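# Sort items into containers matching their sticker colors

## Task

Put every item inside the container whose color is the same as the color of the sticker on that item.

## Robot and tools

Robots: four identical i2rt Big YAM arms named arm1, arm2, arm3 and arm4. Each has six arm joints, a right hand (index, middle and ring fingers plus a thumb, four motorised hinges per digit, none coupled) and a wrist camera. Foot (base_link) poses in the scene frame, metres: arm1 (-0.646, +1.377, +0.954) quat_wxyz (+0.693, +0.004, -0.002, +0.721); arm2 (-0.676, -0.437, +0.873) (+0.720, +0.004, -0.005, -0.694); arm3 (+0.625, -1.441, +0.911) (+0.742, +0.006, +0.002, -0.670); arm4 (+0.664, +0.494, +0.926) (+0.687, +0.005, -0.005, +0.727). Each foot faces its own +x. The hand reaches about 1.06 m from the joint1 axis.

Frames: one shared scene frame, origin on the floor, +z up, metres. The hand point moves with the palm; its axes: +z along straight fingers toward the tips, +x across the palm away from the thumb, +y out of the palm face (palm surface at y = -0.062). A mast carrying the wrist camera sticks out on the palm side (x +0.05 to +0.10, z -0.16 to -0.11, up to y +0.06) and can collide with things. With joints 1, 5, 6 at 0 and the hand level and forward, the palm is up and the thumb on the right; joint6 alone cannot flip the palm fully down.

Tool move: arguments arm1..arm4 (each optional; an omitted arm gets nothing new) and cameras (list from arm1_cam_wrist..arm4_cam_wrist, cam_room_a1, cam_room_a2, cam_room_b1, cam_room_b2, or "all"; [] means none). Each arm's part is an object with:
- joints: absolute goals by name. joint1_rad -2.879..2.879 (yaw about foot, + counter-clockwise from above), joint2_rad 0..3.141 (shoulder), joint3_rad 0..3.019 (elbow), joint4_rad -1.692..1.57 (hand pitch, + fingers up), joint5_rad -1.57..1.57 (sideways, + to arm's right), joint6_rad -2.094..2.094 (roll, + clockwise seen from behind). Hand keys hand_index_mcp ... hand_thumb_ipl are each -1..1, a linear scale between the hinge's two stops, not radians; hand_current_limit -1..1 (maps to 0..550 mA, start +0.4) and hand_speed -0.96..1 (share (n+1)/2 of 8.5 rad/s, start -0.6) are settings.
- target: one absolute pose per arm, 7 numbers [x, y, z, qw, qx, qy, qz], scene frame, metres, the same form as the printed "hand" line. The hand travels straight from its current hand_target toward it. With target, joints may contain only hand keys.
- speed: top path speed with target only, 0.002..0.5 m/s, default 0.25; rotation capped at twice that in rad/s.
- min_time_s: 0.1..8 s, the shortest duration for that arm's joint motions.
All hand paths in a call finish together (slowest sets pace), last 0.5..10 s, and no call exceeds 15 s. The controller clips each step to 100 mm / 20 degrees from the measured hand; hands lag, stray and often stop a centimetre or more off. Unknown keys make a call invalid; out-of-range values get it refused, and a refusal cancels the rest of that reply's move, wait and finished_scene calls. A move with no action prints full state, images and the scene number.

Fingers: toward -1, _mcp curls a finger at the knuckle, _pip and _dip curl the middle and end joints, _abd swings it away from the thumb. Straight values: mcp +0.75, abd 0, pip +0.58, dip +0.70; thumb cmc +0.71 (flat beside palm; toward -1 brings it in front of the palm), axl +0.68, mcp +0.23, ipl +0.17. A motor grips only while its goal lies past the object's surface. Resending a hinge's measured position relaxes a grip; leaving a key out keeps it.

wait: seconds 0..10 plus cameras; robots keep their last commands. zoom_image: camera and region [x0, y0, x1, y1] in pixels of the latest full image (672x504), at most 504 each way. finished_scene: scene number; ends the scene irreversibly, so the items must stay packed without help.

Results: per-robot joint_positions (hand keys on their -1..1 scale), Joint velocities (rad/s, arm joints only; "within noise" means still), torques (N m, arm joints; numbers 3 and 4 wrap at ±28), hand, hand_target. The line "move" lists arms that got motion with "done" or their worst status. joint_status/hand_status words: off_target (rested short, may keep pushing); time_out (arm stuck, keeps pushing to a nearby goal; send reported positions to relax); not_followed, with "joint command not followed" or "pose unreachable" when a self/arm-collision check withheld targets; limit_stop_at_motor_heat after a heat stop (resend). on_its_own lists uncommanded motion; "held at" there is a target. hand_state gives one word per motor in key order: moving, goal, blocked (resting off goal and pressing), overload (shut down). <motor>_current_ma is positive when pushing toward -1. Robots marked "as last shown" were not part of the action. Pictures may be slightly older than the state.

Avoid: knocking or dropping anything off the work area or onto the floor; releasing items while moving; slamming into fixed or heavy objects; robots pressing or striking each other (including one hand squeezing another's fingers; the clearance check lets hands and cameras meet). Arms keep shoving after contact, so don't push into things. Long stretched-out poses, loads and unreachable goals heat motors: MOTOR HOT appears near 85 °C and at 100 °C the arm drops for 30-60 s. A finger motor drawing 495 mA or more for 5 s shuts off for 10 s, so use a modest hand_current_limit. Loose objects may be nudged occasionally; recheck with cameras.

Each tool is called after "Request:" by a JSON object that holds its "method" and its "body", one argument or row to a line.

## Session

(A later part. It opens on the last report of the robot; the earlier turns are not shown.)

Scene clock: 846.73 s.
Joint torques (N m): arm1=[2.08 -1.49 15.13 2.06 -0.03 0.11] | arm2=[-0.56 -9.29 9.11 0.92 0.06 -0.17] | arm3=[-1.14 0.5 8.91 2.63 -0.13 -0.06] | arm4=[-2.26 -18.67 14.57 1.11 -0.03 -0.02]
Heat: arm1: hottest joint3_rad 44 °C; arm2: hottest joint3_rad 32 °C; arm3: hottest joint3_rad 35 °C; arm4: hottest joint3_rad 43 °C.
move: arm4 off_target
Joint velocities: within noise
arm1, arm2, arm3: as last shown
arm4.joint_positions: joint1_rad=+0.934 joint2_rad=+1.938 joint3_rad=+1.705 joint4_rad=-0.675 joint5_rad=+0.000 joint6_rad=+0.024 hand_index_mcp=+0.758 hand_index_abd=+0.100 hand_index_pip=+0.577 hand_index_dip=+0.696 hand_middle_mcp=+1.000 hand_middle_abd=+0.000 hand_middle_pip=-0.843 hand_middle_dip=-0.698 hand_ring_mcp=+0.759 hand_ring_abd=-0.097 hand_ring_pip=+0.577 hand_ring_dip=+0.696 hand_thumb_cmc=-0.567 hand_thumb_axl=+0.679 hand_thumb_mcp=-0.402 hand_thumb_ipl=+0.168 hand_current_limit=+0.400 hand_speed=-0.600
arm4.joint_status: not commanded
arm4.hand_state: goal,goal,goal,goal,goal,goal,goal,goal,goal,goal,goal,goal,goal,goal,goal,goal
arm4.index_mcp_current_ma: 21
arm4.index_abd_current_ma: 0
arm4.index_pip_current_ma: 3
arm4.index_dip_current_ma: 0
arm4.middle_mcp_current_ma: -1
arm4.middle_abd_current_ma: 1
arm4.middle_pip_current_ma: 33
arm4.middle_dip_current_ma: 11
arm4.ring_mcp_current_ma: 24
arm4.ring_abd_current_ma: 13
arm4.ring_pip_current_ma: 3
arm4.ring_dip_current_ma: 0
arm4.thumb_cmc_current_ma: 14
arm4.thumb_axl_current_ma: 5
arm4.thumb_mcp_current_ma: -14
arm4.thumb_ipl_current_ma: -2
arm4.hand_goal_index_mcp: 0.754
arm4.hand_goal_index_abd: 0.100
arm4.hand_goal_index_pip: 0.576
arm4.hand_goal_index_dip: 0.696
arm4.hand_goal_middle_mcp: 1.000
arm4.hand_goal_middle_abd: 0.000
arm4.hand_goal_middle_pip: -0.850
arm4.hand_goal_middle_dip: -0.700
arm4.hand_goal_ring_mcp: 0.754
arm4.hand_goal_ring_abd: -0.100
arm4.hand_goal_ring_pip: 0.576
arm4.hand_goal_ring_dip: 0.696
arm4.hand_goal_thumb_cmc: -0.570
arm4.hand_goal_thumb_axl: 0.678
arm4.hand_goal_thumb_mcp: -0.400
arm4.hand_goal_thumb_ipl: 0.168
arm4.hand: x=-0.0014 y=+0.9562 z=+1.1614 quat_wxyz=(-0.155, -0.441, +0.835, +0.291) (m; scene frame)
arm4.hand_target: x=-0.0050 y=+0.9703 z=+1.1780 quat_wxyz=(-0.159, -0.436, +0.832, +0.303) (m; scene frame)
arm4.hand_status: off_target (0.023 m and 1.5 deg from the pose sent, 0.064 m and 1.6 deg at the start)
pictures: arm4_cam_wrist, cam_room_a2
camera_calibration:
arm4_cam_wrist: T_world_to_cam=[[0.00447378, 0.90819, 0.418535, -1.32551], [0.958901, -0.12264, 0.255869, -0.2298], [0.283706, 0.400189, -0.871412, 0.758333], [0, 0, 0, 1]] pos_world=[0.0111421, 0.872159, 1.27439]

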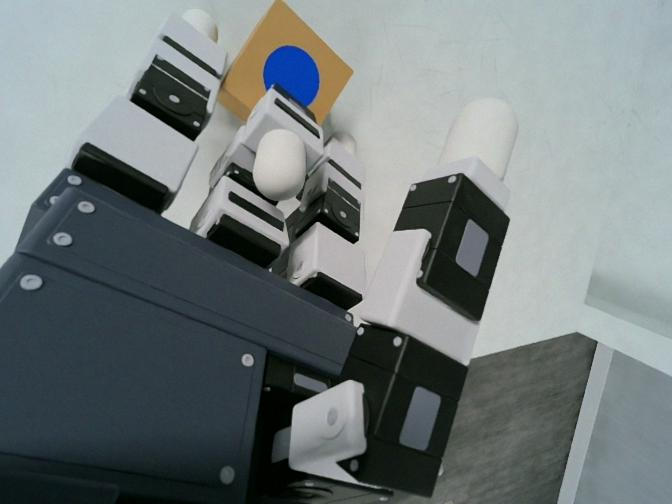

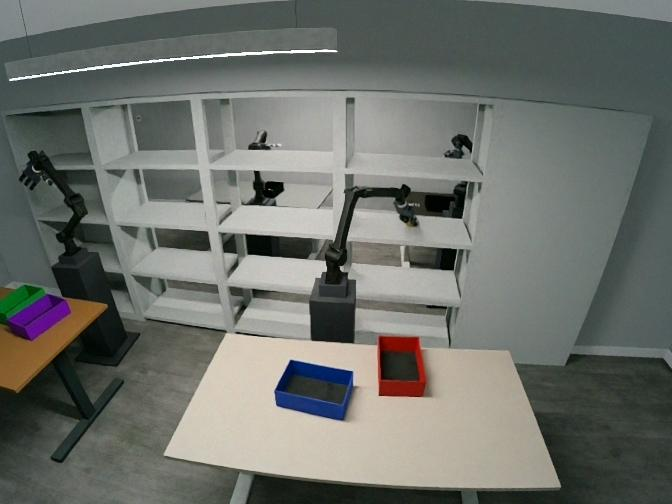

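Request:
{"method": "move", "body": {
  "arm4": {"joints":{"hand_index_abd":-0.35,"hand_ring_abd":0.35}},
  "cameras": ["arm4_cam_wrist"]
}}

Request:
{"method": "move", "body": {
  "arm4": {"target":[0.010,0.960,1.205,0.1588,0.4361,-0.8324,-0.3030],"speed":0.07},
  "cameras": ["arm4_cam_wrist","cam_room_a2"]
}}

Request:
{"method": "zoom_image", "body": {
  "camera": "arm4_cam_wrist",
  "region": [160, 0, 400, 200]
}}

Request:
{"method": "zoom_image", "body": {
  "camera": "cam_room_a2",
  "region": [350, 150, 450, 250]
}}

Scene clock: 867.30 s.
Joint torques (N m): arm1=[1.73 -1.44 15.12 2.03 -0.03 0.12] | arm2=[-0.5 -9.23 9.14 0.91 0.07 -0.16] | arm3=[-1.14 0.5 8.91 2.65 -0.13 -0.06] | arm4=[-1.9 -18.49 14.61 1.13 -0.03 -0.02]
Heat: arm1: hottest joint3_rad 44 °C; arm2: hottest joint3_rad 32 °C; arm3: hottest joint3_rad 35 °C; arm4: hottest joint3_rad 45 °C.
move: arm4 off_target
Joint velocities: within noise
arm1, arm2, arm3: as last shown
arm4.joint_positions: joint1_rad=+0.934 joint2_rad=+1.938 joint3_rad=+1.705 joint4_rad=-0.675 joint5_rad=+0.000 joint6_rad=+0.024 hand_index_mcp=+0.762 hand_index_abd=-0.042 hand_index_pip=+0.578 hand_index_dip=+0.696 hand_middle_mcp=+1.000 hand_middle_abd=+0.000 hand_middle_pip=-0.843 hand_middle_dip=-0.698 hand_ring_mcp=+0.754 hand_ring_abd=+0.040 hand_ring_pip=+0.575 hand_ring_dip=+0.696 hand_thumb_cmc=-0.567 hand_thumb_axl=+0.679 hand_thumb_mcp=-0.402 hand_thumb_ipl=+0.168 hand_current_limit=+0.400 hand_speed=-0.600
arm4.joint_status: hand_index_abd off_target (ended at -0.042, target -0.350); hand_ring_abd off_target (ended at +0.040, target +0.350)
arm4.hand_state: goal,blocked,goal,goal,goal,goal,goal,goal,goal,blocked,goal,goal,goal,goal,goal,goal
arm4.index_mcp_current_ma: 41
arm4.index_abd_current_ma: 385
arm4.index_pip_current_ma: 10
arm4.index_dip_current_ma: 0
arm4.middle_mcp_current_ma: -1
arm4.middle_abd_current_ma: 1
arm4.middle_pip_current_ma: 33
arm4.middle_dip_current_ma: 11
arm4.ring_mcp_current_ma: -1
arm4.ring_abd_current_ma: -385
arm4.ring_pip_current_ma: -4
arm4.ring_dip_current_ma: 0
arm4.thumb_cmc_current_ma: 14
arm4.thumb_axl_current_ma: 5
arm4.thumb_mcp_current_ma: -14
arm4.thumb_ipl_current_ma: -2
arm4.hand_goal_index_mcp: 0.754
arm4.hand_goal_index_abd: -0.350
arm4.hand_goal_index_pip: 0.576
arm4.hand_goal_index_dip: 0.696
arm4.hand_goal_middle_mcp: 1.000
arm4.hand_goal_middle_abd: 0.000
arm4.hand_goal_middle_pip: -0.850
arm4.hand_goal_middle_dip: -0.700
arm4.hand_goal_ring_mcp: 0.754
arm4.hand_goal_ring_abd: 0.350
arm4.hand_goal_ring_pip: 0.576
arm4.hand_goal_ring_dip: 0.696
arm4.hand_goal_thumb_cmc: -0.570
arm4.hand_goal_thumb_axl: 0.678
arm4.hand_goal_thumb_mcp: -0.400
arm4.hand_goal_thumb_ipl: 0.168
arm4.hand: x=-0.0015 y=+0.9563 z=+1.1616 quat_wxyz=(-0.155, -0.441, +0.835, +0.291) (m; scene frame)
arm4.hand_target: x=-0.0050 y=+0.9703 z=+1.1780 quat_wxyz=(-0.159, -0.436, +0.832, +0.303) (m; scene frame)
arm4.hand_status: not commanded
pictures: arm4_cam_wrist
camera_calibration:
arm4_cam_wrist: T_world_to_cam=[[0.00424562, 0.908002, 0.418944, -1.32595], [0.958993, -0.122427, 0.255625, -0.229631], [0.283398, 0.400679, -0.871287, 0.757952], [0, 0, 0, 1]] pos_world=[0.0110421, 0.872159, 1.27459]

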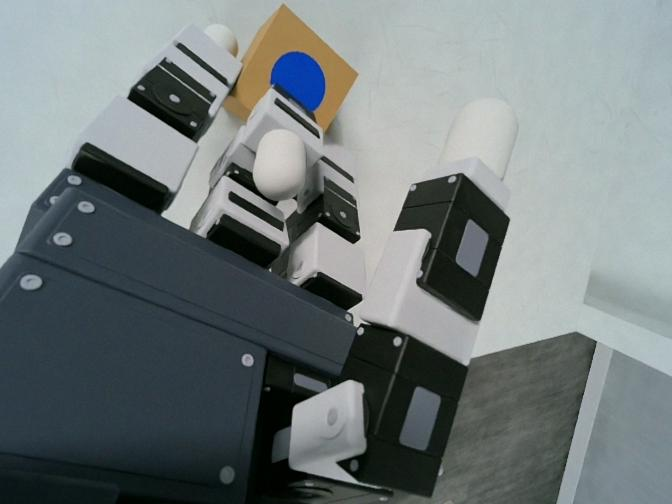

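Scene clock: 868.37 s.
Joint torques (N m): arm1=[1.85 -1.49 15.1 1.99 -0.02 0.11] | arm2=[-0.5 -9.29 9.2 0.84 0.06 -0.19] | arm3=[-1.14 0.5 8.91 2.63 -0.13 -0.06] | arm4=[-2.49 -20.25 12.51 1.25 0 -0.02]
Heat: arm1: hottest joint3_rad 44 °C; arm2: hottest joint3_rad 32 °C; arm3: hottest joint3_rad 35 °C; arm4: hottest joint3_rad 45 °C.
move: arm4 off_target
Joint velocities: within noise
arm1, arm2, arm3: as last shown
arm4.joint_positions: joint1_rad=+0.934 joint2_rad=+1.902 joint3_rad=+1.705 joint4_rad=-0.718 joint5_rad=+0.000 joint6_rad=+0.024 hand_index_mcp=+0.765 hand_index_abd=-0.042 hand_index_pip=+0.580 hand_index_dip=+0.696 hand_middle_mcp=+1.000 hand_middle_abd=+0.000 hand_middle_pip=-0.843 hand_middle_dip=-0.698 hand_ring_mcp=+0.755 hand_ring_abd=+0.040 hand_ring_pip=+0.575 hand_ring_dip=+0.696 hand_thumb_cmc=-0.567 hand_thumb_axl=+0.679 hand_thumb_mcp=-0.402 hand_thumb_ipl=+0.168 hand_current_limit=+0.400 hand_speed=-0.600
arm4.joint_status: not commanded
arm4.hand_state: goal,blocked,goal,goal,goal,goal,goal,goal,goal,blocked,goal,goal,goal,goal,goal,goal
arm4.index_mcp_current_ma: 54
arm4.index_abd_current_ma: 385
arm4.index_pip_current_ma: 19
arm4.index_dip_current_ma: 0
arm4.middle_mcp_current_ma: -1
arm4.middle_abd_current_ma: 1
arm4.middle_pip_current_ma: 33
arm4.middle_dip_current_ma: 11
arm4.ring_mcp_current_ma: 7
arm4.ring_abd_current_ma: -385
arm4.ring_pip_current_ma: -4
arm4.ring_dip_current_ma: 0
arm4.thumb_cmc_current_ma: 14
arm4.thumb_axl_current_ma: 5
arm4.thumb_mcp_current_ma: -14
arm4.thumb_ipl_current_ma: -2
arm4.hand_goal_index_mcp: 0.754
arm4.hand_goal_index_abd: -0.350
arm4.hand_goal_index_pip: 0.576
arm4.hand_goal_index_dip: 0.696
arm4.hand_goal_middle_mcp: 1.000
arm4.hand_goal_middle_abd: 0.000
arm4.hand_goal_middle_pip: -0.850
arm4.hand_goal_middle_dip: -0.700
arm4.hand_goal_ring_mcp: 0.754
arm4.hand_goal_ring_abd: 0.350
arm4.hand_goal_ring_pip: 0.576
arm4.hand_goal_ring_dip: 0.696
arm4.hand_goal_thumb_cmc: -0.570
arm4.hand_goal_thumb_axl: 0.678
arm4.hand_goal_thumb_mcp: -0.400
arm4.hand_goal_thumb_ipl: 0.168
arm4.hand: x=+0.0070 y=+0.9505 z=+1.1806 quat_wxyz=(-0.154, -0.441, +0.836, +0.289) (m; scene frame)
arm4.hand_target: x=+0.0104 y=+0.9596 z=+1.2051 quat_wxyz=(-0.159, -0.436, +0.832, +0.303) (m; scene frame)
arm4.hand_status: off_target (0.026 m and 1.9 deg from the pose sent, 0.045 m and 1.5 deg at the start)
pictures: arm4_cam_wrist, cam_room_a2
camera_calibration:
arm4_cam_wrist: T_world_to_cam=[[0.00212054, 0.909497, 0.415704, -1.32628], [0.957576, -0.121643, 0.261251, -0.250662], [0.288175, 0.397514, -0.87117, 0.777311], [0, 0, 0, 1]] pos_world=[0.0188394, 0.866761, 1.29399]

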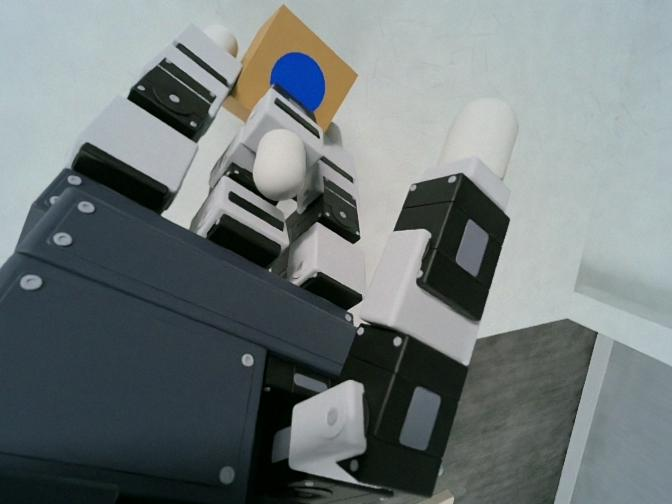

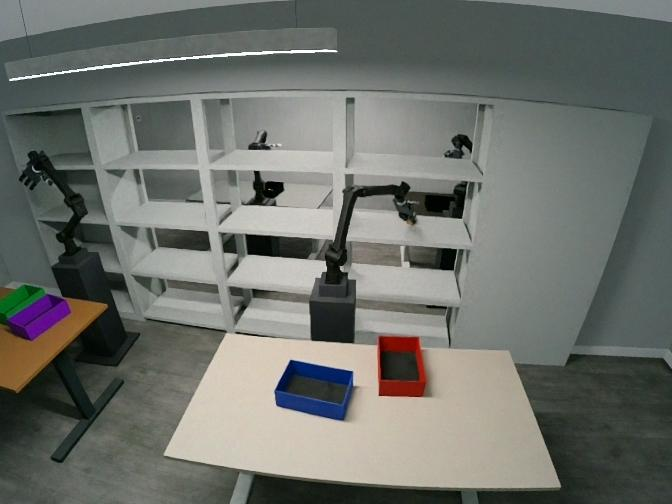

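Scaled by 2.100 from the camera's 672x504 image, which has a finer 960x720 frame.

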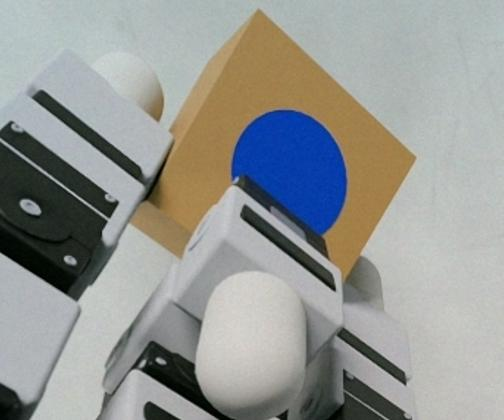

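Scaled by 5.040 from the camera's 672x504 image, which has a finer 960x720 frame.

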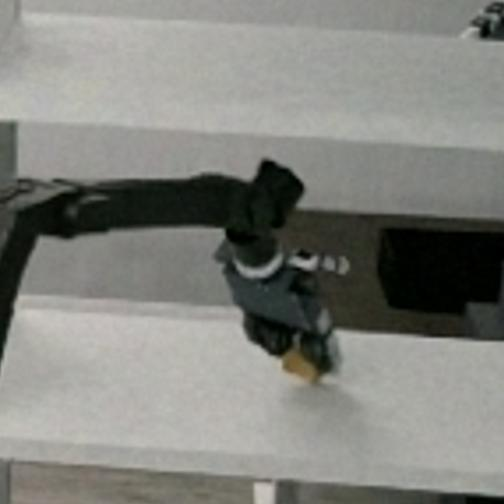

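Request:
{"method": "move", "body": {
  "arm4": {"target":[0.15,0.850,1.215,0.1588,0.4361,-0.8324,-0.3030],"speed":0.15}
}}

Request:
{"method": "move", "body": {
  "arm4": {"target":[0.34,0.715,1.26,0.1588,0.4361,-0.8324,-0.3030],"speed":0.2}
}}

Request:
{"method": "move", "body": {
  "arm4": {"joints":{"joint1_rad":0.0,"joint2_rad":0.9,"joint3_rad":1.2,"joint4_rad":-1.3,"joint5_rad":0,"joint6_rad":0},"min_time_s":2.5}
}}

Request:
{"method": "move", "body": {
  "arm4": {"joints":{"joint1_rad":-1.6,"joint2_rad":1.2,"joint3_rad":1.3,"joint4_rad":-1.3},"min_time_s":3},
  "cameras": ["arm4_cam_wrist","cam_room_a2"]
}}

Scene clock: 879.63 s.
Joint torques (N m): arm1=[1.96 -1.44 15.16 2.03 -0.03 0.11] | arm2=[-0.56 -9.29 9.13 0.9 0.08 -0.18] | arm3=[-1.14 0.5 8.91 2.63 -0.13 -0.07] | arm4=[0.44 -12.1 10.8 2.18 0.15 0.15]
Heat: arm1: hottest joint3_rad 45 °C; arm2: hottest joint3_rad 32 °C; arm3: hottest joint3_rad 35 °C; arm4: hottest joint3_rad 45 °C.
move: arm4 off_target
Joint velocities: within noise
arm1, arm2: as last shown
arm3.joint_positions: joint1_rad=-0.298 joint2_rad=+0.639 joint3_rad=+1.429 joint4_rad=-1.381 joint5_rad=-0.068 joint6_rad=+1.193 hand_index_mcp=+0.753 hand_index_abd=+0.000 hand_index_pip=+0.577 hand_index_dip=+0.696 hand_middle_mcp=+0.753 hand_middle_abd=+0.000 hand_middle_pip=+0.577 hand_middle_dip=+0.696 hand_ring_mcp=+0.753 hand_ring_abd=+0.001 hand_ring_pip=+0.577 hand_ring_dip=+0.696 hand_thumb_cmc=+0.714 hand_thumb_axl=+0.677 hand_thumb_mcp=+0.226 hand_thumb_ipl=+0.168 hand_current_limit=+0.400 hand_speed=-0.600
arm3.joint_status: not commanded
arm3.hand_state: goal,goal,goal,goal,goal,goal,goal,goal,goal,goal,goal,goal,goal,goal,goal,goal
arm3.index_mcp_current_ma: 0
arm3.index_abd_current_ma: 0
arm3.index_pip_current_ma: 1
arm3.index_dip_current_ma: 0
arm3.middle_mcp_current_ma: 0
arm3.middle_abd_current_ma: 0
arm3.middle_pip_current_ma: 1
arm3.middle_dip_current_ma: 0
arm3.ring_mcp_current_ma: 0
arm3.ring_abd_current_ma: 0
arm3.ring_pip_current_ma: 1
arm3.ring_dip_current_ma: 0
arm3.thumb_cmc_current_ma: 0
arm3.thumb_axl_current_ma: -1
arm3.thumb_mcp_current_ma: 0
arm3.thumb_ipl_current_ma: 0
arm3.hand_goal_index_mcp: 0.754
arm3.hand_goal_index_abd: 0.000
arm3.hand_goal_index_pip: 0.576
arm3.hand_goal_index_dip: 0.696
arm3.hand_goal_middle_mcp: 0.754
arm3.hand_goal_middle_abd: 0.000
arm3.hand_goal_middle_pip: 0.576
arm3.hand_goal_middle_dip: 0.696
arm3.hand_goal_ring_mcp: 0.754
arm3.hand_goal_ring_abd: 0.000
arm3.hand_goal_ring_pip: 0.576
arm3.hand_goal_ring_dip: 0.696
arm3.hand_goal_thumb_cmc: 0.714
arm3.hand_goal_thumb_axl: 0.678
arm3.hand_goal_thumb_mcp: 0.226
arm3.hand_goal_thumb_ipl: 0.168
arm3.hand: x=+0.5003 y=-1.6716 z=+1.4576 quat_wxyz=(+0.393, +0.689, -0.555, +0.249) (m; scene frame)
arm3.hand_target: x=+0.5008 y=-1.6693 z=+1.4680 quat_wxyz=(+0.403, +0.685, -0.551, +0.254) (m; scene frame)
arm3.hand_status: not commanded
arm4.joint_positions: joint1_rad=+0.934 joint2_rad=+1.431 joint3_rad=+1.170 joint4_rad=-0.652 joint5_rad=+0.014 joint6_rad=+0.030 hand_index_mcp=+0.766 hand_index_abd=-0.042 hand_index_pip=+0.581 hand_index_dip=+0.696 hand_middle_mcp=+1.000 hand_middle_abd=+0.000 hand_middle_pip=-0.843 hand_middle_dip=-0.698 hand_ring_mcp=+0.757 hand_ring_abd=+0.040 hand_ring_pip=+0.575 hand_ring_dip=+0.696 hand_thumb_cmc=-0.567 hand_thumb_axl=+0.679 hand_thumb_mcp=-0.402 hand_thumb_ipl=+0.168 hand_current_limit=+0.400 hand_speed=-0.600
arm4.joint_status: not commanded
arm4.hand_state: goal,blocked,goal,goal,goal,goal,goal,goal,goal,blocked,goal,goal,goal,goal,goal,goal
arm4.index_mcp_current_ma: 61
arm4.index_abd_current_ma: 385
arm4.index_pip_current_ma: 22
arm4.index_dip_current_ma: 0
arm4.middle_mcp_current_ma: -1
arm4.middle_abd_current_ma: 1
arm4.middle_pip_current_ma: 33
arm4.middle_dip_current_ma: 11
arm4.ring_mcp_current_ma: 15
arm4.ring_abd_current_ma: -385
arm4.ring_pip_current_ma: -4
arm4.ring_dip_current_ma: 0
arm4.thumb_cmc_current_ma: 14
arm4.thumb_axl_current_ma: 5
arm4.thumb_mcp_current_ma: -14
arm4.thumb_ipl_current_ma: -2
arm4.hand_goal_index_mcp: 0.754
arm4.hand_goal_index_abd: -0.350
arm4.hand_goal_index_pip: 0.576
arm4.hand_goal_index_dip: 0.696
arm4.hand_goal_middle_mcp: 1.000
arm4.hand_goal_middle_abd: 0.000
arm4.hand_goal_middle_pip: -0.850
arm4.hand_goal_middle_dip: -0.700
arm4.hand_goal_ring_mcp: 0.754
arm4.hand_goal_ring_abd: 0.350
arm4.hand_goal_ring_pip: 0.576
arm4.hand_goal_ring_dip: 0.696
arm4.hand_goal_thumb_cmc: -0.570
arm4.hand_goal_thumb_axl: 0.678
arm4.hand_goal_thumb_mcp: -0.400
arm4.hand_goal_thumb_ipl: 0.168
arm4.hand: x=+0.1579 y=+0.8547 z=+1.2040 quat_wxyz=(-0.150, -0.436, +0.838, +0.292) (m; scene frame)
arm4.hand_target: x=+0.1503 y=+0.8498 z=+1.2149 quat_wxyz=(-0.159, -0.436, +0.832, +0.303) (m; scene frame)
arm4.hand_status: off_target (0.014 m and 1.8 deg from the pose sent, 0.178 m and 1.9 deg at the start)
pictures: none

Scene clock: 881.57 s.
Joint torques (N m): arm1=[1.79 -1.73 15.1 1.99 -0.03 0.11] | arm2=[-0.67 -9.35 9.16 0.88 0.07 -0.17] | arm3=[-1.14 0.44 8.91 2.65 -0.13 -0.07] | arm4=[0.85 -1.85 10.96 1.26 0.18 0.14]
Heat: arm1: hottest joint3_rad 45 °C; arm2: hottest joint3_rad 32 °C; arm3: hottest joint3_rad 35 °C; arm4: hottest joint3_rad 44 °C.
move: arm4 done
Joint velocities: within noise
arm1, arm3: as last shown
arm2.joint_positions: joint1_rad=-1.459 joint2_rad=+1.201 joint3_rad=+1.394 joint4_rad=-1.390 joint5_rad=-0.001 joint6_rad=+0.008 hand_index_mcp=+0.756 hand_index_abd=+0.001 hand_index_pip=+0.577 hand_index_dip=+0.696 hand_middle_mcp=+0.756 hand_middle_abd=+0.001 hand_middle_pip=+0.577 hand_middle_dip=+0.696 hand_ring_mcp=+0.757 hand_ring_abd=+0.001 hand_ring_pip=+0.577 hand_ring_dip=+0.696 hand_thumb_cmc=+0.717 hand_thumb_axl=+0.677 hand_thumb_mcp=+0.224 hand_thumb_ipl=+0.168 hand_current_limit=+0.400 hand_speed=-0.600
arm2.joint_status: not commanded
arm2.hand_state: goal,goal,goal,goal,goal,goal,goal,goal,goal,goal,goal,goal,goal,goal,goal,goal
arm2.index_mcp_current_ma: 0
arm2.index_abd_current_ma: 0
arm2.index_pip_current_ma: 0
arm2.index_dip_current_ma: 0
arm2.middle_mcp_current_ma: 0
arm2.middle_abd_current_ma: 0
arm2.middle_pip_current_ma: 0
arm2.middle_dip_current_ma: 0
arm2.ring_mcp_current_ma: 0
arm2.ring_abd_current_ma: 0
arm2.ring_pip_current_ma: 0
arm2.ring_dip_current_ma: 0
arm2.thumb_cmc_current_ma: 0
arm2.thumb_axl_current_ma: 0
arm2.thumb_mcp_current_ma: 0
arm2.thumb_ipl_current_ma: 0
arm2.hand_goal_index_mcp: 0.754
arm2.hand_goal_index_abd: 0.000
arm2.hand_goal_index_pip: 0.576
arm2.hand_goal_index_dip: 0.696
arm2.hand_goal_middle_mcp: 0.754
arm2.hand_goal_middle_abd: 0.000
arm2.hand_goal_middle_pip: 0.576
arm2.hand_goal_middle_dip: 0.696
arm2.hand_goal_ring_mcp: 0.754
arm2.hand_goal_ring_abd: 0.000
arm2.hand_goal_ring_pip: 0.576
arm2.hand_goal_ring_dip: 0.696
arm2.hand_goal_thumb_cmc: 0.714
arm2.hand_goal_thumb_axl: 0.678
arm2.hand_goal_thumb_mcp: 0.226
arm2.hand_goal_thumb_ipl: 0.168
arm2.hand: x=-1.1709 y=-0.4848 z=+1.2489 quat_wxyz=(+0.138, +0.742, -0.646, -0.115) (m; scene frame)
arm2.hand_target: x=-1.1697 y=-0.4848 z=+1.2514 quat_wxyz=(+0.136, +0.745, -0.643, -0.115) (m; scene frame)
arm2.hand_status: not commanded
arm4.joint_positions: joint1_rad=+0.987 joint2_rad=+0.749 joint3_rad=+0.825 joint4_rad=-0.953 joint5_rad=+0.048 joint6_rad=+0.071 hand_index_mcp=+0.766 hand_index_abd=-0.042 hand_index_pip=+0.581 hand_index_dip=+0.696 hand_middle_mcp=+1.000 hand_middle_abd=+0.000 hand_middle_pip=-0.843 hand_middle_dip=-0.698 hand_ring_mcp=+0.758 hand_ring_abd=+0.040 hand_ring_pip=+0.575 hand_ring_dip=+0.696 hand_thumb_cmc=-0.567 hand_thumb_axl=+0.679 hand_thumb_mcp=-0.402 hand_thumb_ipl=+0.168 hand_current_limit=+0.400 hand_speed=-0.600
arm4.joint_status: not commanded
arm4.hand_state: goal,blocked,goal,goal,goal,goal,goal,goal,goal,blocked,goal,goal,goal,goal,goal,goal
arm4.index_mcp_current_ma: 63
arm4.index_abd_current_ma: 385
arm4.index_pip_current_ma: 23
arm4.index_dip_current_ma: 1
arm4.middle_mcp_current_ma: -1
arm4.middle_abd_current_ma: 1
arm4.middle_pip_current_ma: 33
arm4.middle_dip_current_ma: 11
arm4.ring_mcp_current_ma: 18
arm4.ring_abd_current_ma: -385
arm4.ring_pip_current_ma: -3
arm4.ring_dip_current_ma: 0
arm4.thumb_cmc_current_ma: 14
arm4.thumb_axl_current_ma: 5
arm4.thumb_mcp_current_ma: -14
arm4.thumb_ipl_current_ma: -2
arm4.hand_goal_index_mcp: 0.754
arm4.hand_goal_index_abd: -0.350
arm4.hand_goal_index_pip: 0.576
arm4.hand_goal_index_dip: 0.696
arm4.hand_goal_middle_mcp: 1.000
arm4.hand_goal_middle_abd: 0.000
arm4.hand_goal_middle_pip: -0.850
arm4.hand_goal_middle_dip: -0.700
arm4.hand_goal_ring_mcp: 0.754
arm4.hand_goal_ring_abd: 0.350
arm4.hand_goal_ring_pip: 0.576
arm4.hand_goal_ring_dip: 0.696
arm4.hand_goal_thumb_cmc: -0.570
arm4.hand_goal_thumb_axl: 0.678
arm4.hand_goal_thumb_mcp: -0.400
arm4.hand_goal_thumb_ipl: 0.168
arm4.hand: x=+0.3434 y=+0.7191 z=+1.2599 quat_wxyz=(-0.157, -0.433, +0.833, +0.306) (m; scene frame)
arm4.hand_target: x=+0.3400 y=+0.7150 z=+1.2600 quat_wxyz=(-0.159, -0.436, +0.832, +0.303) (m; scene frame)
arm4.hand_status: done (0.005 m and 0.5 deg from the pose sent, 0.236 m and 1.8 deg at the start)
pictures: none

Scene clock: 884.40 s.
Joint torques (N m): arm1=[1.9 -1.55 15.12 2.02 -0.03 0.11] | arm2=[-0.67 -9.23 9.16 0.85 0.07 -0.18] | arm3=[-1.14 0.44 8.91 2.63 -0.13 -0.07] | arm4=[-1.49 -3.14 14.49 0.98 -0.11 -0.08]
Heat: arm1: hottest joint3_rad 45 °C; arm2: hottest joint3_rad 32 °C; arm3: hottest joint3_rad 35 °C; arm4: hottest joint3_rad 44 °C.
move: arm4 done
Joint velocities: within noise
arm1, arm2, arm3: as last shown
arm4.joint_positions: joint1_rad=+0.010 joint2_rad=+0.893 joint3_rad=+1.149 joint4_rad=-1.294 joint5_rad=+0.003 joint6_rad=+0.010 hand_index_mcp=+0.766 hand_index_abd=-0.042 hand_index_pip=+0.581 hand_index_dip=+0.696 hand_middle_mcp=+1.000 hand_middle_abd=+0.000 hand_middle_pip=-0.843 hand_middle_dip=-0.698 hand_ring_mcp=+0.758 hand_ring_abd=+0.040 hand_ring_pip=+0.575 hand_ring_dip=+0.696 hand_thumb_cmc=-0.568 hand_thumb_axl=+0.679 hand_thumb_mcp=-0.402 hand_thumb_ipl=+0.168 hand_current_limit=+0.400 hand_speed=-0.600
arm4.joint_status: all done
arm4.hand_state: goal,blocked,goal,goal,goal,goal,goal,goal,goal,blocked,goal,goal,goal,goal,goal,goal
arm4.index_mcp_current_ma: 63
arm4.index_abd_current_ma: 385
arm4.index_pip_current_ma: 23
arm4.index_dip_current_ma: 1
arm4.middle_mcp_current_ma: -1
arm4.middle_abd_current_ma: 1
arm4.middle_pip_current_ma: 33
arm4.middle_dip_current_ma: 11
arm4.ring_mcp_current_ma: 18
arm4.ring_abd_current_ma: -385
arm4.ring_pip_current_ma: -3
arm4.ring_dip_current_ma: 0
arm4.thumb_cmc_current_ma: 11
arm4.thumb_axl_current_ma: 5
arm4.thumb_mcp_current_ma: -14
arm4.thumb_ipl_current_ma: -2
arm4.hand_goal_index_mcp: 0.754
arm4.hand_goal_index_abd: -0.350
arm4.hand_goal_index_pip: 0.576
arm4.hand_goal_index_dip: 0.696
arm4.hand_goal_middle_mcp: 1.000
arm4.hand_goal_middle_abd: 0.000
arm4.hand_goal_middle_pip: -0.850
arm4.hand_goal_middle_dip: -0.700
arm4.hand_goal_ring_mcp: 0.754
arm4.hand_goal_ring_abd: 0.350
arm4.hand_goal_ring_pip: 0.576
arm4.hand_goal_ring_dip: 0.696
arm4.hand_goal_thumb_cmc: -0.570
arm4.hand_goal_thumb_axl: 0.678
arm4.hand_goal_thumb_mcp: -0.400
arm4.hand_goal_thumb_ipl: 0.168
arm4.hand: x=+0.6615 y=+0.8945 z=+1.3263 quat_wxyz=(-0.009, -0.027, +0.962, +0.271) (m; scene frame)
arm4.hand_target: x=+0.6640 y=+0.8981 z=+1.3514 quat_wxyz=(-0.008, -0.027, +0.957, +0.289) (m; scene frame)
arm4.hand_status: not commanded
pictures: none

Scene clock: 887.77 s.
Joint torques (N m): arm1=[2.02 -1.85 15.13 2.02 -0.01 0.11] | arm2=[-0.56 -9.29 9.2 0.91 0.06 -0.17] | arm3=[-1.2 0.5 8.92 2.63 -0.13 -0.07] | arm4=[-0.91 -7.47 14.53 0.66 -0.09 -0.05]
Heat: arm1: hottest joint3_rad 45 °C; arm2: hottest joint3_rad 32 °C; arm3: hottest joint3_rad 35 °C; arm4: hottest joint3_rad 44 °C.
move: arm4 done
Joint velocities: within noise
arm1.joint_positions: joint1_rad=-2.202 joint2_rad=+0.701 joint3_rad=+1.153 joint4_rad=-1.389 joint5_rad=+0.014 joint6_rad=+0.005 hand_index_mcp=+0.758 hand_index_abd=+0.097 hand_index_pip=+0.577 hand_index_dip=+0.698 hand_middle_mcp=+1.000 hand_middle_abd=+0.001 hand_middle_pip=-0.851 hand_middle_dip=-0.697 hand_ring_mcp=+0.761 hand_ring_abd=-0.096 hand_ring_pip=+0.577 hand_ring_dip=+0.694 hand_thumb_cmc=-0.568 hand_thumb_axl=+0.677 hand_thumb_mcp=-0.403 hand_thumb_ipl=+0.168 hand_current_limit=+0.400 hand_speed=-0.600
arm1.joint_status: not commanded
arm1.hand_state: goal,goal,goal,goal,goal,goal,goal,goal,goal,goal,goal,goal,goal,goal,goal,goal
arm1.index_mcp_current_ma: 14
arm1.index_abd_current_ma: -9
arm1.index_pip_current_ma: 2
arm1.index_dip_current_ma: 7
arm1.middle_mcp_current_ma: 0
arm1.middle_abd_current_ma: 2
arm1.middle_pip_current_ma: -2
arm1.middle_dip_current_ma: 8
arm1.ring_mcp_current_ma: 27
arm1.ring_abd_current_ma: 12
arm1.ring_pip_current_ma: 3
arm1.ring_dip_current_ma: -5
arm1.thumb_cmc_current_ma: 6
arm1.thumb_axl_current_ma: -2
arm1.thumb_mcp_current_ma: -12
arm1.thumb_ipl_current_ma: -1
arm1.hand_goal_index_mcp: 0.754
arm1.hand_goal_index_abd: 0.100
arm1.hand_goal_index_pip: 0.576
arm1.hand_goal_index_dip: 0.696
arm1.hand_goal_middle_mcp: 1.000
arm1.hand_goal_middle_abd: 0.000
arm1.hand_goal_middle_pip: -0.850
arm1.hand_goal_middle_dip: -0.700
arm1.hand_goal_ring_mcp: 0.754
arm1.hand_goal_ring_abd: -0.100
arm1.hand_goal_ring_pip: 0.576
arm1.hand_goal_ring_dip: 0.696
arm1.hand_goal_thumb_cmc: -0.570
arm1.hand_goal_thumb_axl: 0.678
arm1.hand_goal_thumb_mcp: -0.400
arm1.hand_goal_thumb_ipl: 0.168
arm1.hand: x=-0.3812 y=+1.1644 z=+1.3951 quat_wxyz=(+0.273, +0.842, +0.443, +0.141) (m; scene frame)
arm1.hand_target: x=-0.3833 y=+1.1672 z=+1.4194 quat_wxyz=(+0.288, +0.838, +0.439, +0.151) (m; scene frame)
arm1.hand_status: not commanded
arm2, arm3: as last shown
arm4.joint_positions: joint1_rad=-1.596 joint2_rad=+1.195 joint3_rad=+1.248 joint4_rad=-1.294 joint5_rad=+0.001 joint6_rad=+0.008 hand_index_mcp=+0.766 hand_index_abd=-0.042 hand_index_pip=+0.581 hand_index_dip=+0.696 hand_middle_mcp=+1.000 hand_middle_abd=+0.000 hand_middle_pip=-0.843 hand_middle_dip=-0.698 hand_ring_mcp=+0.757 hand_ring_abd=+0.040 hand_ring_pip=+0.575 hand_ring_dip=+0.696 hand_thumb_cmc=-0.568 hand_thumb_axl=+0.679 hand_thumb_mcp=-0.402 hand_thumb_ipl=+0.168 hand_current_limit=+0.400 hand_speed=-0.600
arm4.joint_status: all done
arm4.hand_state: goal,blocked,goal,goal,goal,goal,goal,goal,goal,blocked,goal,goal,goal,goal,goal,goal
arm4.index_mcp_current_ma: 63
arm4.index_abd_current_ma: 385
arm4.index_pip_current_ma: 23
arm4.index_dip_current_ma: 1
arm4.middle_mcp_current_ma: -1
arm4.middle_abd_current_ma: 1
arm4.middle_pip_current_ma: 33
arm4.middle_dip_current_ma: 11
arm4.ring_mcp_current_ma: 14
arm4.ring_abd_current_ma: -385
arm4.ring_pip_current_ma: -3
arm4.ring_dip_current_ma: 0
arm4.thumb_cmc_current_ma: 10
arm4.thumb_axl_current_ma: 5
arm4.thumb_mcp_current_ma: -14
arm4.thumb_ipl_current_ma: -2
arm4.hand_goal_index_mcp: 0.754
arm4.hand_goal_index_abd: -0.350
arm4.hand_goal_index_pip: 0.576
arm4.hand_goal_index_dip: 0.696
arm4.hand_goal_middle_mcp: 1.000
arm4.hand_goal_middle_abd: 0.000
arm4.hand_goal_middle_pip: -0.850
arm4.hand_goal_middle_dip: -0.700
arm4.hand_goal_ring_mcp: 0.754
arm4.hand_goal_ring_abd: 0.350
arm4.hand_goal_ring_pip: 0.576
arm4.hand_goal_ring_dip: 0.696
arm4.hand_goal_thumb_cmc: -0.570
arm4.hand_goal_thumb_axl: 0.678
arm4.hand_goal_thumb_mcp: -0.400
arm4.hand_goal_thumb_ipl: 0.168
arm4.hand: x=+1.1525 y=+0.4804 z=+1.2458 quat_wxyz=(+0.109, +0.690, +0.705, +0.123) (m; scene frame)
arm4.hand_target: x=+1.1615 y=+0.4794 z=+1.2712 quat_wxyz=(+0.123, +0.686, +0.704, +0.137) (m; scene frame)
arm4.hand_status: not commanded
pictures: arm4_cam_wrist, cam_room_a2
camera_calibration:
arm4_cam_wrist: T_world_to_cam=[[0.637451, -0.740597, 0.212538, -0.614597], [-0.71384, -0.46385, 0.524667, 0.340777], [-0.289981, -0.486168, -0.824349, 1.72341], [0, 0, 0, 1]] pos_world=[1.13479, 0.540768, 1.37252]

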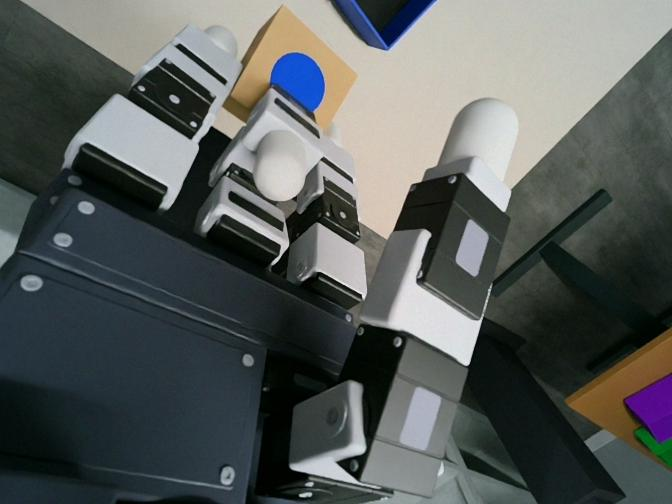

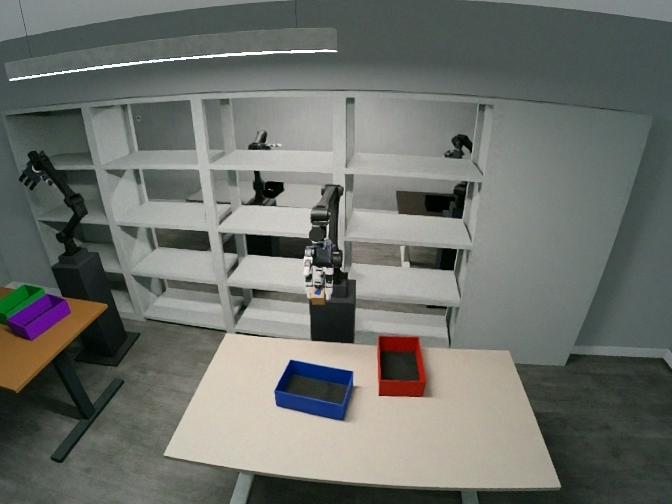

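Request:
{"method": "move", "body": {
  "arm4": {"target":[1.3675,0.4985,1.05,0.150,0.677,0.7035,0.156],"speed":0.2},
  "cameras": ["arm4_cam_wrist","cam_room_a2"]
}}

Request:
{"method": "zoom_image", "body": {
  "camera": "cam_room_a2",
  "region": [250, 300, 450, 450]
}}

Scene clock: 905.93 s.
Joint torques (N m): arm1=[1.73 -1.38 15.13 2.04 -0.03 0.12] | arm2=[-0.67 -9.05 9.18 0.88 0.06 -0.18] | arm3=[-1.2 0.5 8.91 2.65 -0.13 -0.07] | arm4=[0.85 -16.73 12.75 1.54 0.09 -0.02]
Heat: arm1: hottest joint3_rad 46 °C; arm2: hottest joint3_rad 32 °C; arm3: hottest joint3_rad 35 °C; arm4: hottest joint3_rad 43 °C.
move: arm4 off_target
Joint velocities: within noise
arm1, arm2, arm3: as last shown
arm4.joint_positions: joint1_rad=-1.596 joint2_rad=+1.813 joint3_rad=+1.305 joint4_rad=-0.691 joint5_rad=+0.014 joint6_rad=+0.008 hand_index_mcp=+0.766 hand_index_abd=-0.042 hand_index_pip=+0.581 hand_index_dip=+0.696 hand_middle_mcp=+1.000 hand_middle_abd=+0.000 hand_middle_pip=-0.843 hand_middle_dip=-0.698 hand_ring_mcp=+0.756 hand_ring_abd=+0.040 hand_ring_pip=+0.575 hand_ring_dip=+0.696 hand_thumb_cmc=-0.568 hand_thumb_axl=+0.679 hand_thumb_mcp=-0.402 hand_thumb_ipl=+0.168 hand_current_limit=+0.400 hand_speed=-0.600
arm4.joint_status: not commanded
arm4.hand_state: goal,blocked,goal,goal,goal,goal,goal,goal,goal,blocked,goal,goal,goal,goal,goal,goal
arm4.index_mcp_current_ma: 63
arm4.index_abd_current_ma: 385
arm4.index_pip_current_ma: 23
arm4.index_dip_current_ma: 1
arm4.middle_mcp_current_ma: -1
arm4.middle_abd_current_ma: 1
arm4.middle_pip_current_ma: 33
arm4.middle_dip_current_ma: 11
arm4.ring_mcp_current_ma: 12
arm4.ring_abd_current_ma: -385
arm4.ring_pip_current_ma: -3
arm4.ring_dip_current_ma: 0
arm4.thumb_cmc_current_ma: 10
arm4.thumb_axl_current_ma: 5
arm4.thumb_mcp_current_ma: -14
arm4.thumb_ipl_current_ma: -2
arm4.hand_goal_index_mcp: 0.754
arm4.hand_goal_index_abd: -0.350
arm4.hand_goal_index_pip: 0.576
arm4.hand_goal_index_dip: 0.696
arm4.hand_goal_middle_mcp: 1.000
arm4.hand_goal_middle_abd: 0.000
arm4.hand_goal_middle_pip: -0.850
arm4.hand_goal_middle_dip: -0.700
arm4.hand_goal_ring_mcp: 0.754
arm4.hand_goal_ring_abd: 0.350
arm4.hand_goal_ring_pip: 0.576
arm4.hand_goal_ring_dip: 0.696
arm4.hand_goal_thumb_cmc: -0.570
arm4.hand_goal_thumb_axl: 0.678
arm4.hand_goal_thumb_mcp: -0.400
arm4.hand_goal_thumb_ipl: 0.168
arm4.hand: x=+1.3455 y=+0.4877 z=+1.0211 quat_wxyz=(+0.127, +0.689, +0.701, +0.133) (m; scene frame)
arm4.hand_target: x=+1.3656 y=+0.4986 z=+1.0507 quat_wxyz=(+0.150, +0.677, +0.703, +0.156) (m; scene frame)
arm4.hand_status: off_target (0.038 m and 3.9 deg from the pose sent, 0.291 m and 6.3 deg at the start)
pictures: arm4_cam_wrist, cam_room_a2
camera_calibration:
arm4_cam_wrist: T_world_to_cam=[[0.624107, -0.741267, 0.247009, -0.70147], [-0.737734, -0.454922, 0.498793, 0.653994], [-0.257369, -0.493527, -0.830778, 1.56391], [0, 0, 0, 1]] pos_world=[1.32277, 0.549374, 1.14633]

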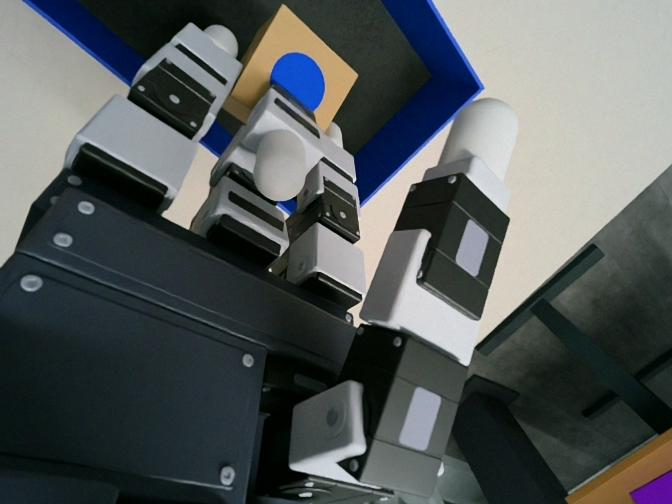

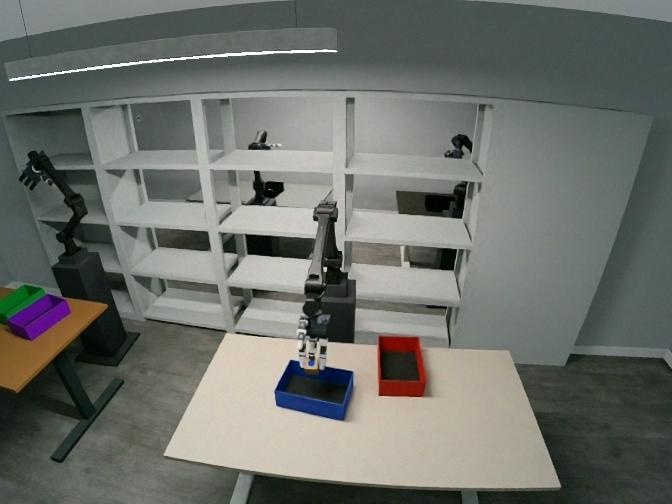

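Scaled by 2.520 from the camera's 672x504 image, which has a finer 960x720 frame.

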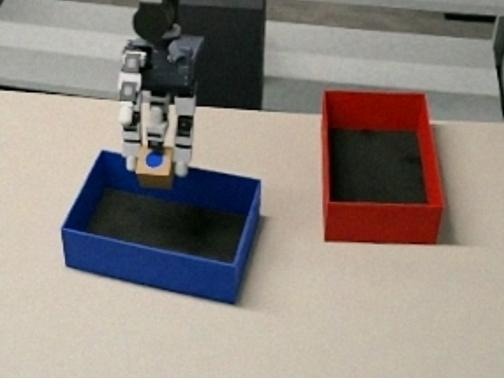

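Request:
{"method": "move", "body": {
  "arm4": {"target":[1.400,0.520,1.03,0.150,0.677,0.7035,0.156],"speed":0.1}
}}

Request:
{"method": "move", "body": {
  "arm4": {"target":[1.400,0.520,0.93,0.150,0.677,0.7035,0.156],"speed":0.1},
  "cameras": ["arm4_cam_wrist","cam_room_a2"]
}}

Request:
{"method": "zoom_image", "body": {
  "camera": "cam_room_a2",
  "region": [250, 330, 370, 430]
}}

Scene clock: 916.40 s.
Joint torques (N m): arm1=[1.9 -1.67 15.09 1.98 -0.03 0.11] | arm2=[-0.56 -9.41 9.1 0.96 0.06 -0.17] | arm3=[-1.14 0.5 8.91 2.63 -0.13 -0.06] | arm4=[0.85 -17.9 12.66 1.42 0.08 0.15]
Heat: arm1: hottest joint3_rad 46 °C; arm2: hottest joint3_rad 32 °C; arm3: hottest joint3_rad 35 °C; arm4: hottest joint3_rad 42 °C.
move: arm4 off_target
Joint velocities: within noise
arm1, arm2, arm3: as last shown
arm4.joint_positions: joint1_rad=-1.560 joint2_rad=+1.910 joint3_rad=+1.403 joint4_rad=-0.681 joint5_rad=+0.029 joint6_rad=+0.022 hand_index_mcp=+0.766 hand_index_abd=-0.042 hand_index_pip=+0.581 hand_index_dip=+0.696 hand_middle_mcp=+1.000 hand_middle_abd=+0.000 hand_middle_pip=-0.843 hand_middle_dip=-0.698 hand_ring_mcp=+0.756 hand_ring_abd=+0.040 hand_ring_pip=+0.575 hand_ring_dip=+0.696 hand_thumb_cmc=-0.568 hand_thumb_axl=+0.679 hand_thumb_mcp=-0.402 hand_thumb_ipl=+0.168 hand_current_limit=+0.400 hand_speed=-0.600
arm4.joint_status: not commanded
arm4.hand_state: goal,blocked,goal,goal,goal,goal,goal,goal,goal,blocked,goal,goal,goal,goal,goal,goal
arm4.index_mcp_current_ma: 63
arm4.index_abd_current_ma: 385
arm4.index_pip_current_ma: 23
arm4.index_dip_current_ma: 1
arm4.middle_mcp_current_ma: -1
arm4.middle_abd_current_ma: 1
arm4.middle_pip_current_ma: 33
arm4.middle_dip_current_ma: 11
arm4.ring_mcp_current_ma: 12
arm4.ring_abd_current_ma: -385
arm4.ring_pip_current_ma: -3
arm4.ring_dip_current_ma: 0
arm4.thumb_cmc_current_ma: 10
arm4.thumb_axl_current_ma: 5
arm4.thumb_mcp_current_ma: -14
arm4.thumb_ipl_current_ma: -2
arm4.hand_goal_index_mcp: 0.754
arm4.hand_goal_index_abd: -0.350
arm4.hand_goal_index_pip: 0.576
arm4.hand_goal_index_dip: 0.696
arm4.hand_goal_middle_mcp: 1.000
arm4.hand_goal_middle_abd: 0.000
arm4.hand_goal_middle_pip: -0.850
arm4.hand_goal_middle_dip: -0.700
arm4.hand_goal_ring_mcp: 0.754
arm4.hand_goal_ring_abd: 0.350
arm4.hand_goal_ring_pip: 0.576
arm4.hand_goal_ring_dip: 0.696
arm4.hand_goal_thumb_cmc: -0.570
arm4.hand_goal_thumb_axl: 0.678
arm4.hand_goal_thumb_mcp: -0.400
arm4.hand_goal_thumb_ipl: 0.168
arm4.hand: x=+1.3805 y=+0.5113 z=+1.0075 quat_wxyz=(+0.134, +0.681, +0.707, +0.136) (m; scene frame)
arm4.hand_target: x=+1.3985 y=+0.5200 z=+1.0306 quat_wxyz=(+0.150, +0.677, +0.703, +0.156) (m; scene frame)
arm4.hand_status: off_target (0.031 m and 3.1 deg from the pose sent, 0.064 m and 3.9 deg at the start)
pictures: none

Scene clock: 918.10 s.
Joint torques (N m): arm1=[1.9 -1.44 15.17 1.99 -0.04 0.12] | arm2=[-0.5 -9.41 9.16 0.91 0.08 -0.18] | arm3=[-1.14 0.44 8.91 2.63 -0.13 -0.07] | arm4=[0.5 -18.37 8.39 1.68 0.04 0.14]
Heat: arm1: hottest joint3_rad 46 °C; arm2: hottest joint3_rad 32 °C; arm3: hottest joint3_rad 35 °C; arm4: hottest joint3_rad 42 °C.
move: arm4 done
Joint velocities: within noise
arm1, arm2, arm3: as last shown
arm4.joint_positions: joint1_rad=-1.560 joint2_rad=+2.052 joint3_rad=+1.369 joint4_rad=-0.470 joint5_rad=+0.029 joint6_rad=+0.022 hand_index_mcp=+0.766 hand_index_abd=-0.042 hand_index_pip=+0.581 hand_index_dip=+0.696 hand_middle_mcp=+1.000 hand_middle_abd=+0.000 hand_middle_pip=-0.843 hand_middle_dip=-0.698 hand_ring_mcp=+0.756 hand_ring_abd=+0.040 hand_ring_pip=+0.575 hand_ring_dip=+0.696 hand_thumb_cmc=-0.568 hand_thumb_axl=+0.679 hand_thumb_mcp=-0.402 hand_thumb_ipl=+0.168 hand_current_limit=+0.400 hand_speed=-0.600
arm4.joint_status: not commanded
arm4.hand_state: goal,blocked,goal,goal,goal,goal,goal,goal,goal,blocked,goal,goal,goal,goal,goal,goal
arm4.index_mcp_current_ma: 63
arm4.index_abd_current_ma: 385
arm4.index_pip_current_ma: 23
arm4.index_dip_current_ma: 1
arm4.middle_mcp_current_ma: -1
arm4.middle_abd_current_ma: 1
arm4.middle_pip_current_ma: 33
arm4.middle_dip_current_ma: 11
arm4.ring_mcp_current_ma: 12
arm4.ring_abd_current_ma: -385
arm4.ring_pip_current_ma: -3
arm4.ring_dip_current_ma: 0
arm4.thumb_cmc_current_ma: 10
arm4.thumb_axl_current_ma: 5
arm4.thumb_mcp_current_ma: -14
arm4.thumb_ipl_current_ma: -2
arm4.hand_goal_index_mcp: 0.754
arm4.hand_goal_index_abd: -0.350
arm4.hand_goal_index_pip: 0.576
arm4.hand_goal_index_dip: 0.696
arm4.hand_goal_middle_mcp: 1.000
arm4.hand_goal_middle_abd: 0.000
arm4.hand_goal_middle_pip: -0.850
arm4.hand_goal_middle_dip: -0.700
arm4.hand_goal_ring_mcp: 0.754
arm4.hand_goal_ring_abd: 0.350
arm4.hand_goal_ring_pip: 0.576
arm4.hand_goal_ring_dip: 0.696
arm4.hand_goal_thumb_cmc: -0.570
arm4.hand_goal_thumb_axl: 0.678
arm4.hand_goal_thumb_mcp: -0.400
arm4.hand_goal_thumb_ipl: 0.168
arm4.hand: x=+1.3950 y=+0.5135 z=+0.9273 quat_wxyz=(+0.145, +0.679, +0.704, +0.148) (m; scene frame)
arm4.hand_target: x=+1.3999 y=+0.5200 z=+0.9300 quat_wxyz=(+0.150, +0.677, +0.704, +0.156) (m; scene frame)
arm4.hand_status: done (0.009 m and 1.1 deg from the pose sent, 0.080 m and 3.1 deg at the start)
pictures: arm4_cam_wrist, cam_room_a2
camera_calibration:
arm4_cam_wrist: T_world_to_cam=[[0.62444, -0.728709, 0.281173, -0.728542], [-0.752353, -0.464436, 0.467188, 0.803655], [-0.209857, -0.503272, -0.838258, 1.45712], [0, 0, 0, 1]] pos_world=[1.36535, 0.575677, 1.05083]

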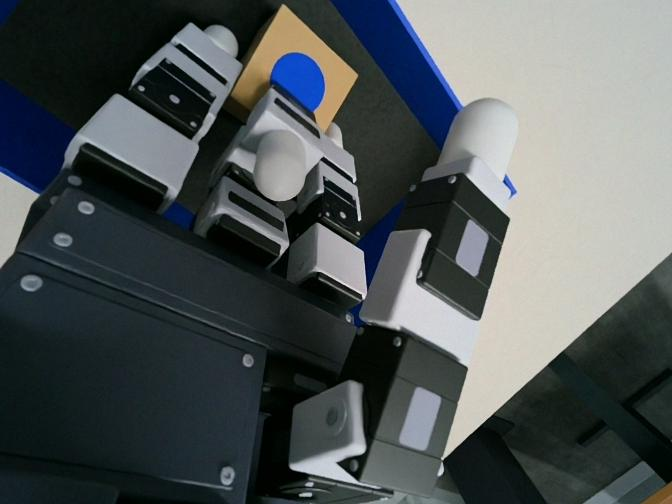

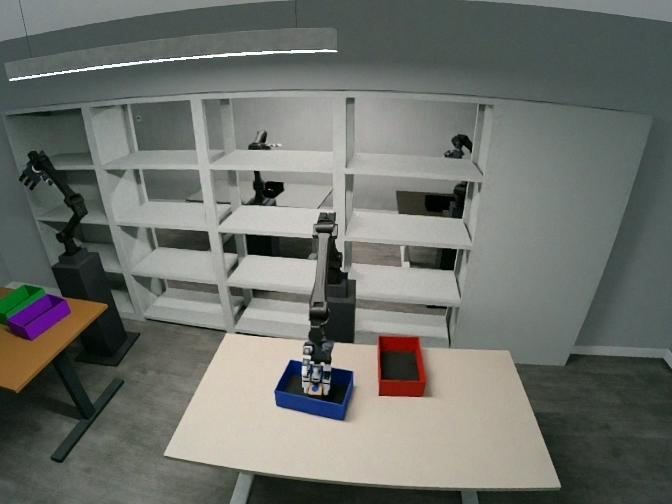

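Scaled by 4.200 from the camera's 672x504 image, which has a finer 960x720 frame.

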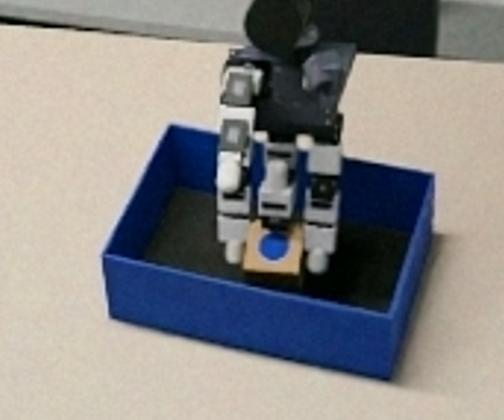

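Request:
{"method": "move", "body": {
  "arm4": {"target":[1.395,0.520,0.895,0.150,0.677,0.7035,0.156],"speed":0.06},
  "cameras": ["cam_room_a2"]
}}

Request:
{"method": "zoom_image", "body": {
  "camera": "cam_room_a2",
  "region": [250, 330, 370, 430]
}}

Scene clock: 926.43 s.
Joint torques (N m): arm1=[1.96 -1.38 15.13 2 -0.04 0.11] | arm2=[-0.67 -9.41 9.13 0.85 0.07 -0.18] | arm3=[-1.14 0.44 8.91 2.63 -0.13 -0.06] | arm4=[0.56 -18.26 7.87 1.74 0.04 0.11]
Heat: arm1: hottest joint3_rad 46 °C; arm2: hottest joint3_rad 32 °C; arm3: hottest joint3_rad 35 °C; arm4: hottest joint3_rad 41 °C.
move: arm4 done
Joint velocities: within noise
arm1, arm2, arm3: as last shown
arm4.joint_positions: joint1_rad=-1.560 joint2_rad=+2.100 joint3_rad=+1.341 joint4_rad=-0.391 joint5_rad=+0.029 joint6_rad=+0.022 hand_index_mcp=+0.766 hand_index_abd=-0.042 hand_index_pip=+0.581 hand_index_dip=+0.696 hand_middle_mcp=+1.000 hand_middle_abd=+0.000 hand_middle_pip=-0.843 hand_middle_dip=-0.698 hand_ring_mcp=+0.756 hand_ring_abd=+0.040 hand_ring_pip=+0.575 hand_ring_dip=+0.696 hand_thumb_cmc=-0.568 hand_thumb_axl=+0.679 hand_thumb_mcp=-0.402 hand_thumb_ipl=+0.168 hand_current_limit=+0.400 hand_speed=-0.600
arm4.joint_status: not commanded
arm4.hand_state: goal,blocked,goal,goal,goal,goal,goal,goal,goal,blocked,goal,goal,goal,goal,goal,goal
arm4.index_mcp_current_ma: 61
arm4.index_abd_current_ma: 385
arm4.index_pip_current_ma: 23
arm4.index_dip_current_ma: 1
arm4.middle_mcp_current_ma: -1
arm4.middle_abd_current_ma: 1
arm4.middle_pip_current_ma: 33
arm4.middle_dip_current_ma: 11
arm4.ring_mcp_current_ma: 12
arm4.ring_abd_current_ma: -385
arm4.ring_pip_current_ma: -3
arm4.ring_dip_current_ma: 0
arm4.thumb_cmc_current_ma: 10
arm4.thumb_axl_current_ma: 5
arm4.thumb_mcp_current_ma: -14
arm4.thumb_ipl_current_ma: -2
arm4.hand_goal_index_mcp: 0.754
arm4.hand_goal_index_abd: -0.350
arm4.hand_goal_index_pip: 0.576
arm4.hand_goal_index_dip: 0.696
arm4.hand_goal_middle_mcp: 1.000
arm4.hand_goal_middle_abd: 0.000
arm4.hand_goal_middle_pip: -0.850
arm4.hand_goal_middle_dip: -0.700
arm4.hand_goal_ring_mcp: 0.754
arm4.hand_goal_ring_abd: 0.350
arm4.hand_goal_ring_pip: 0.576
arm4.hand_goal_ring_dip: 0.696
arm4.hand_goal_thumb_cmc: -0.570
arm4.hand_goal_thumb_axl: 0.678
arm4.hand_goal_thumb_mcp: -0.400
arm4.hand_goal_thumb_ipl: 0.168
arm4.hand: x=+1.3908 y=+0.5137 z=+0.8944 quat_wxyz=(+0.146, +0.679, +0.704, +0.149) (m; scene frame)
arm4.hand_target: x=+1.3949 y=+0.5200 z=+0.8951 quat_wxyz=(+0.150, +0.677, +0.704, +0.156) (m; scene frame)
arm4.hand_status: done (0.008 m and 0.9 deg from the pose sent, 0.033 m and 1.1 deg at the start)
pictures: cam_room_a2

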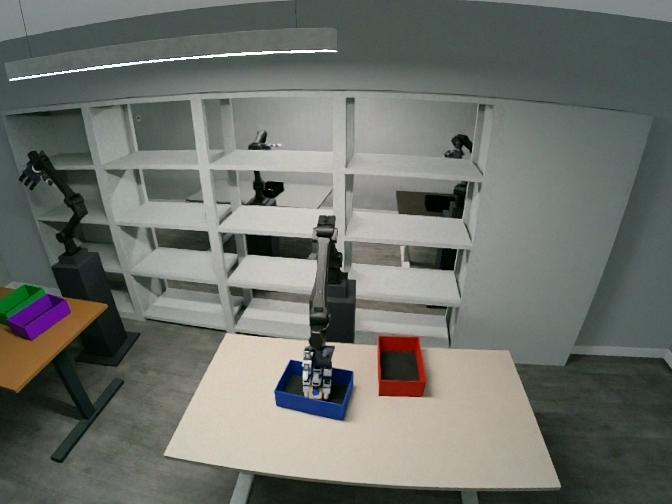

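Scaled by 4.200 from the camera's 672x504 image, which has a finer 960x720 frame.

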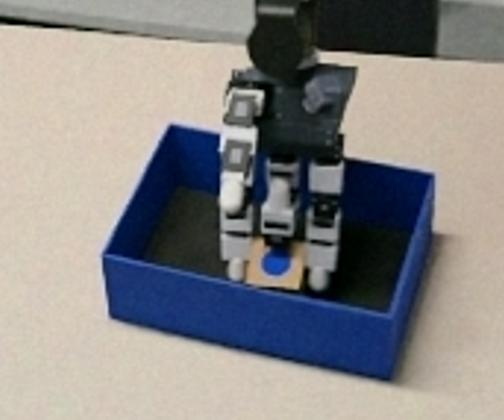

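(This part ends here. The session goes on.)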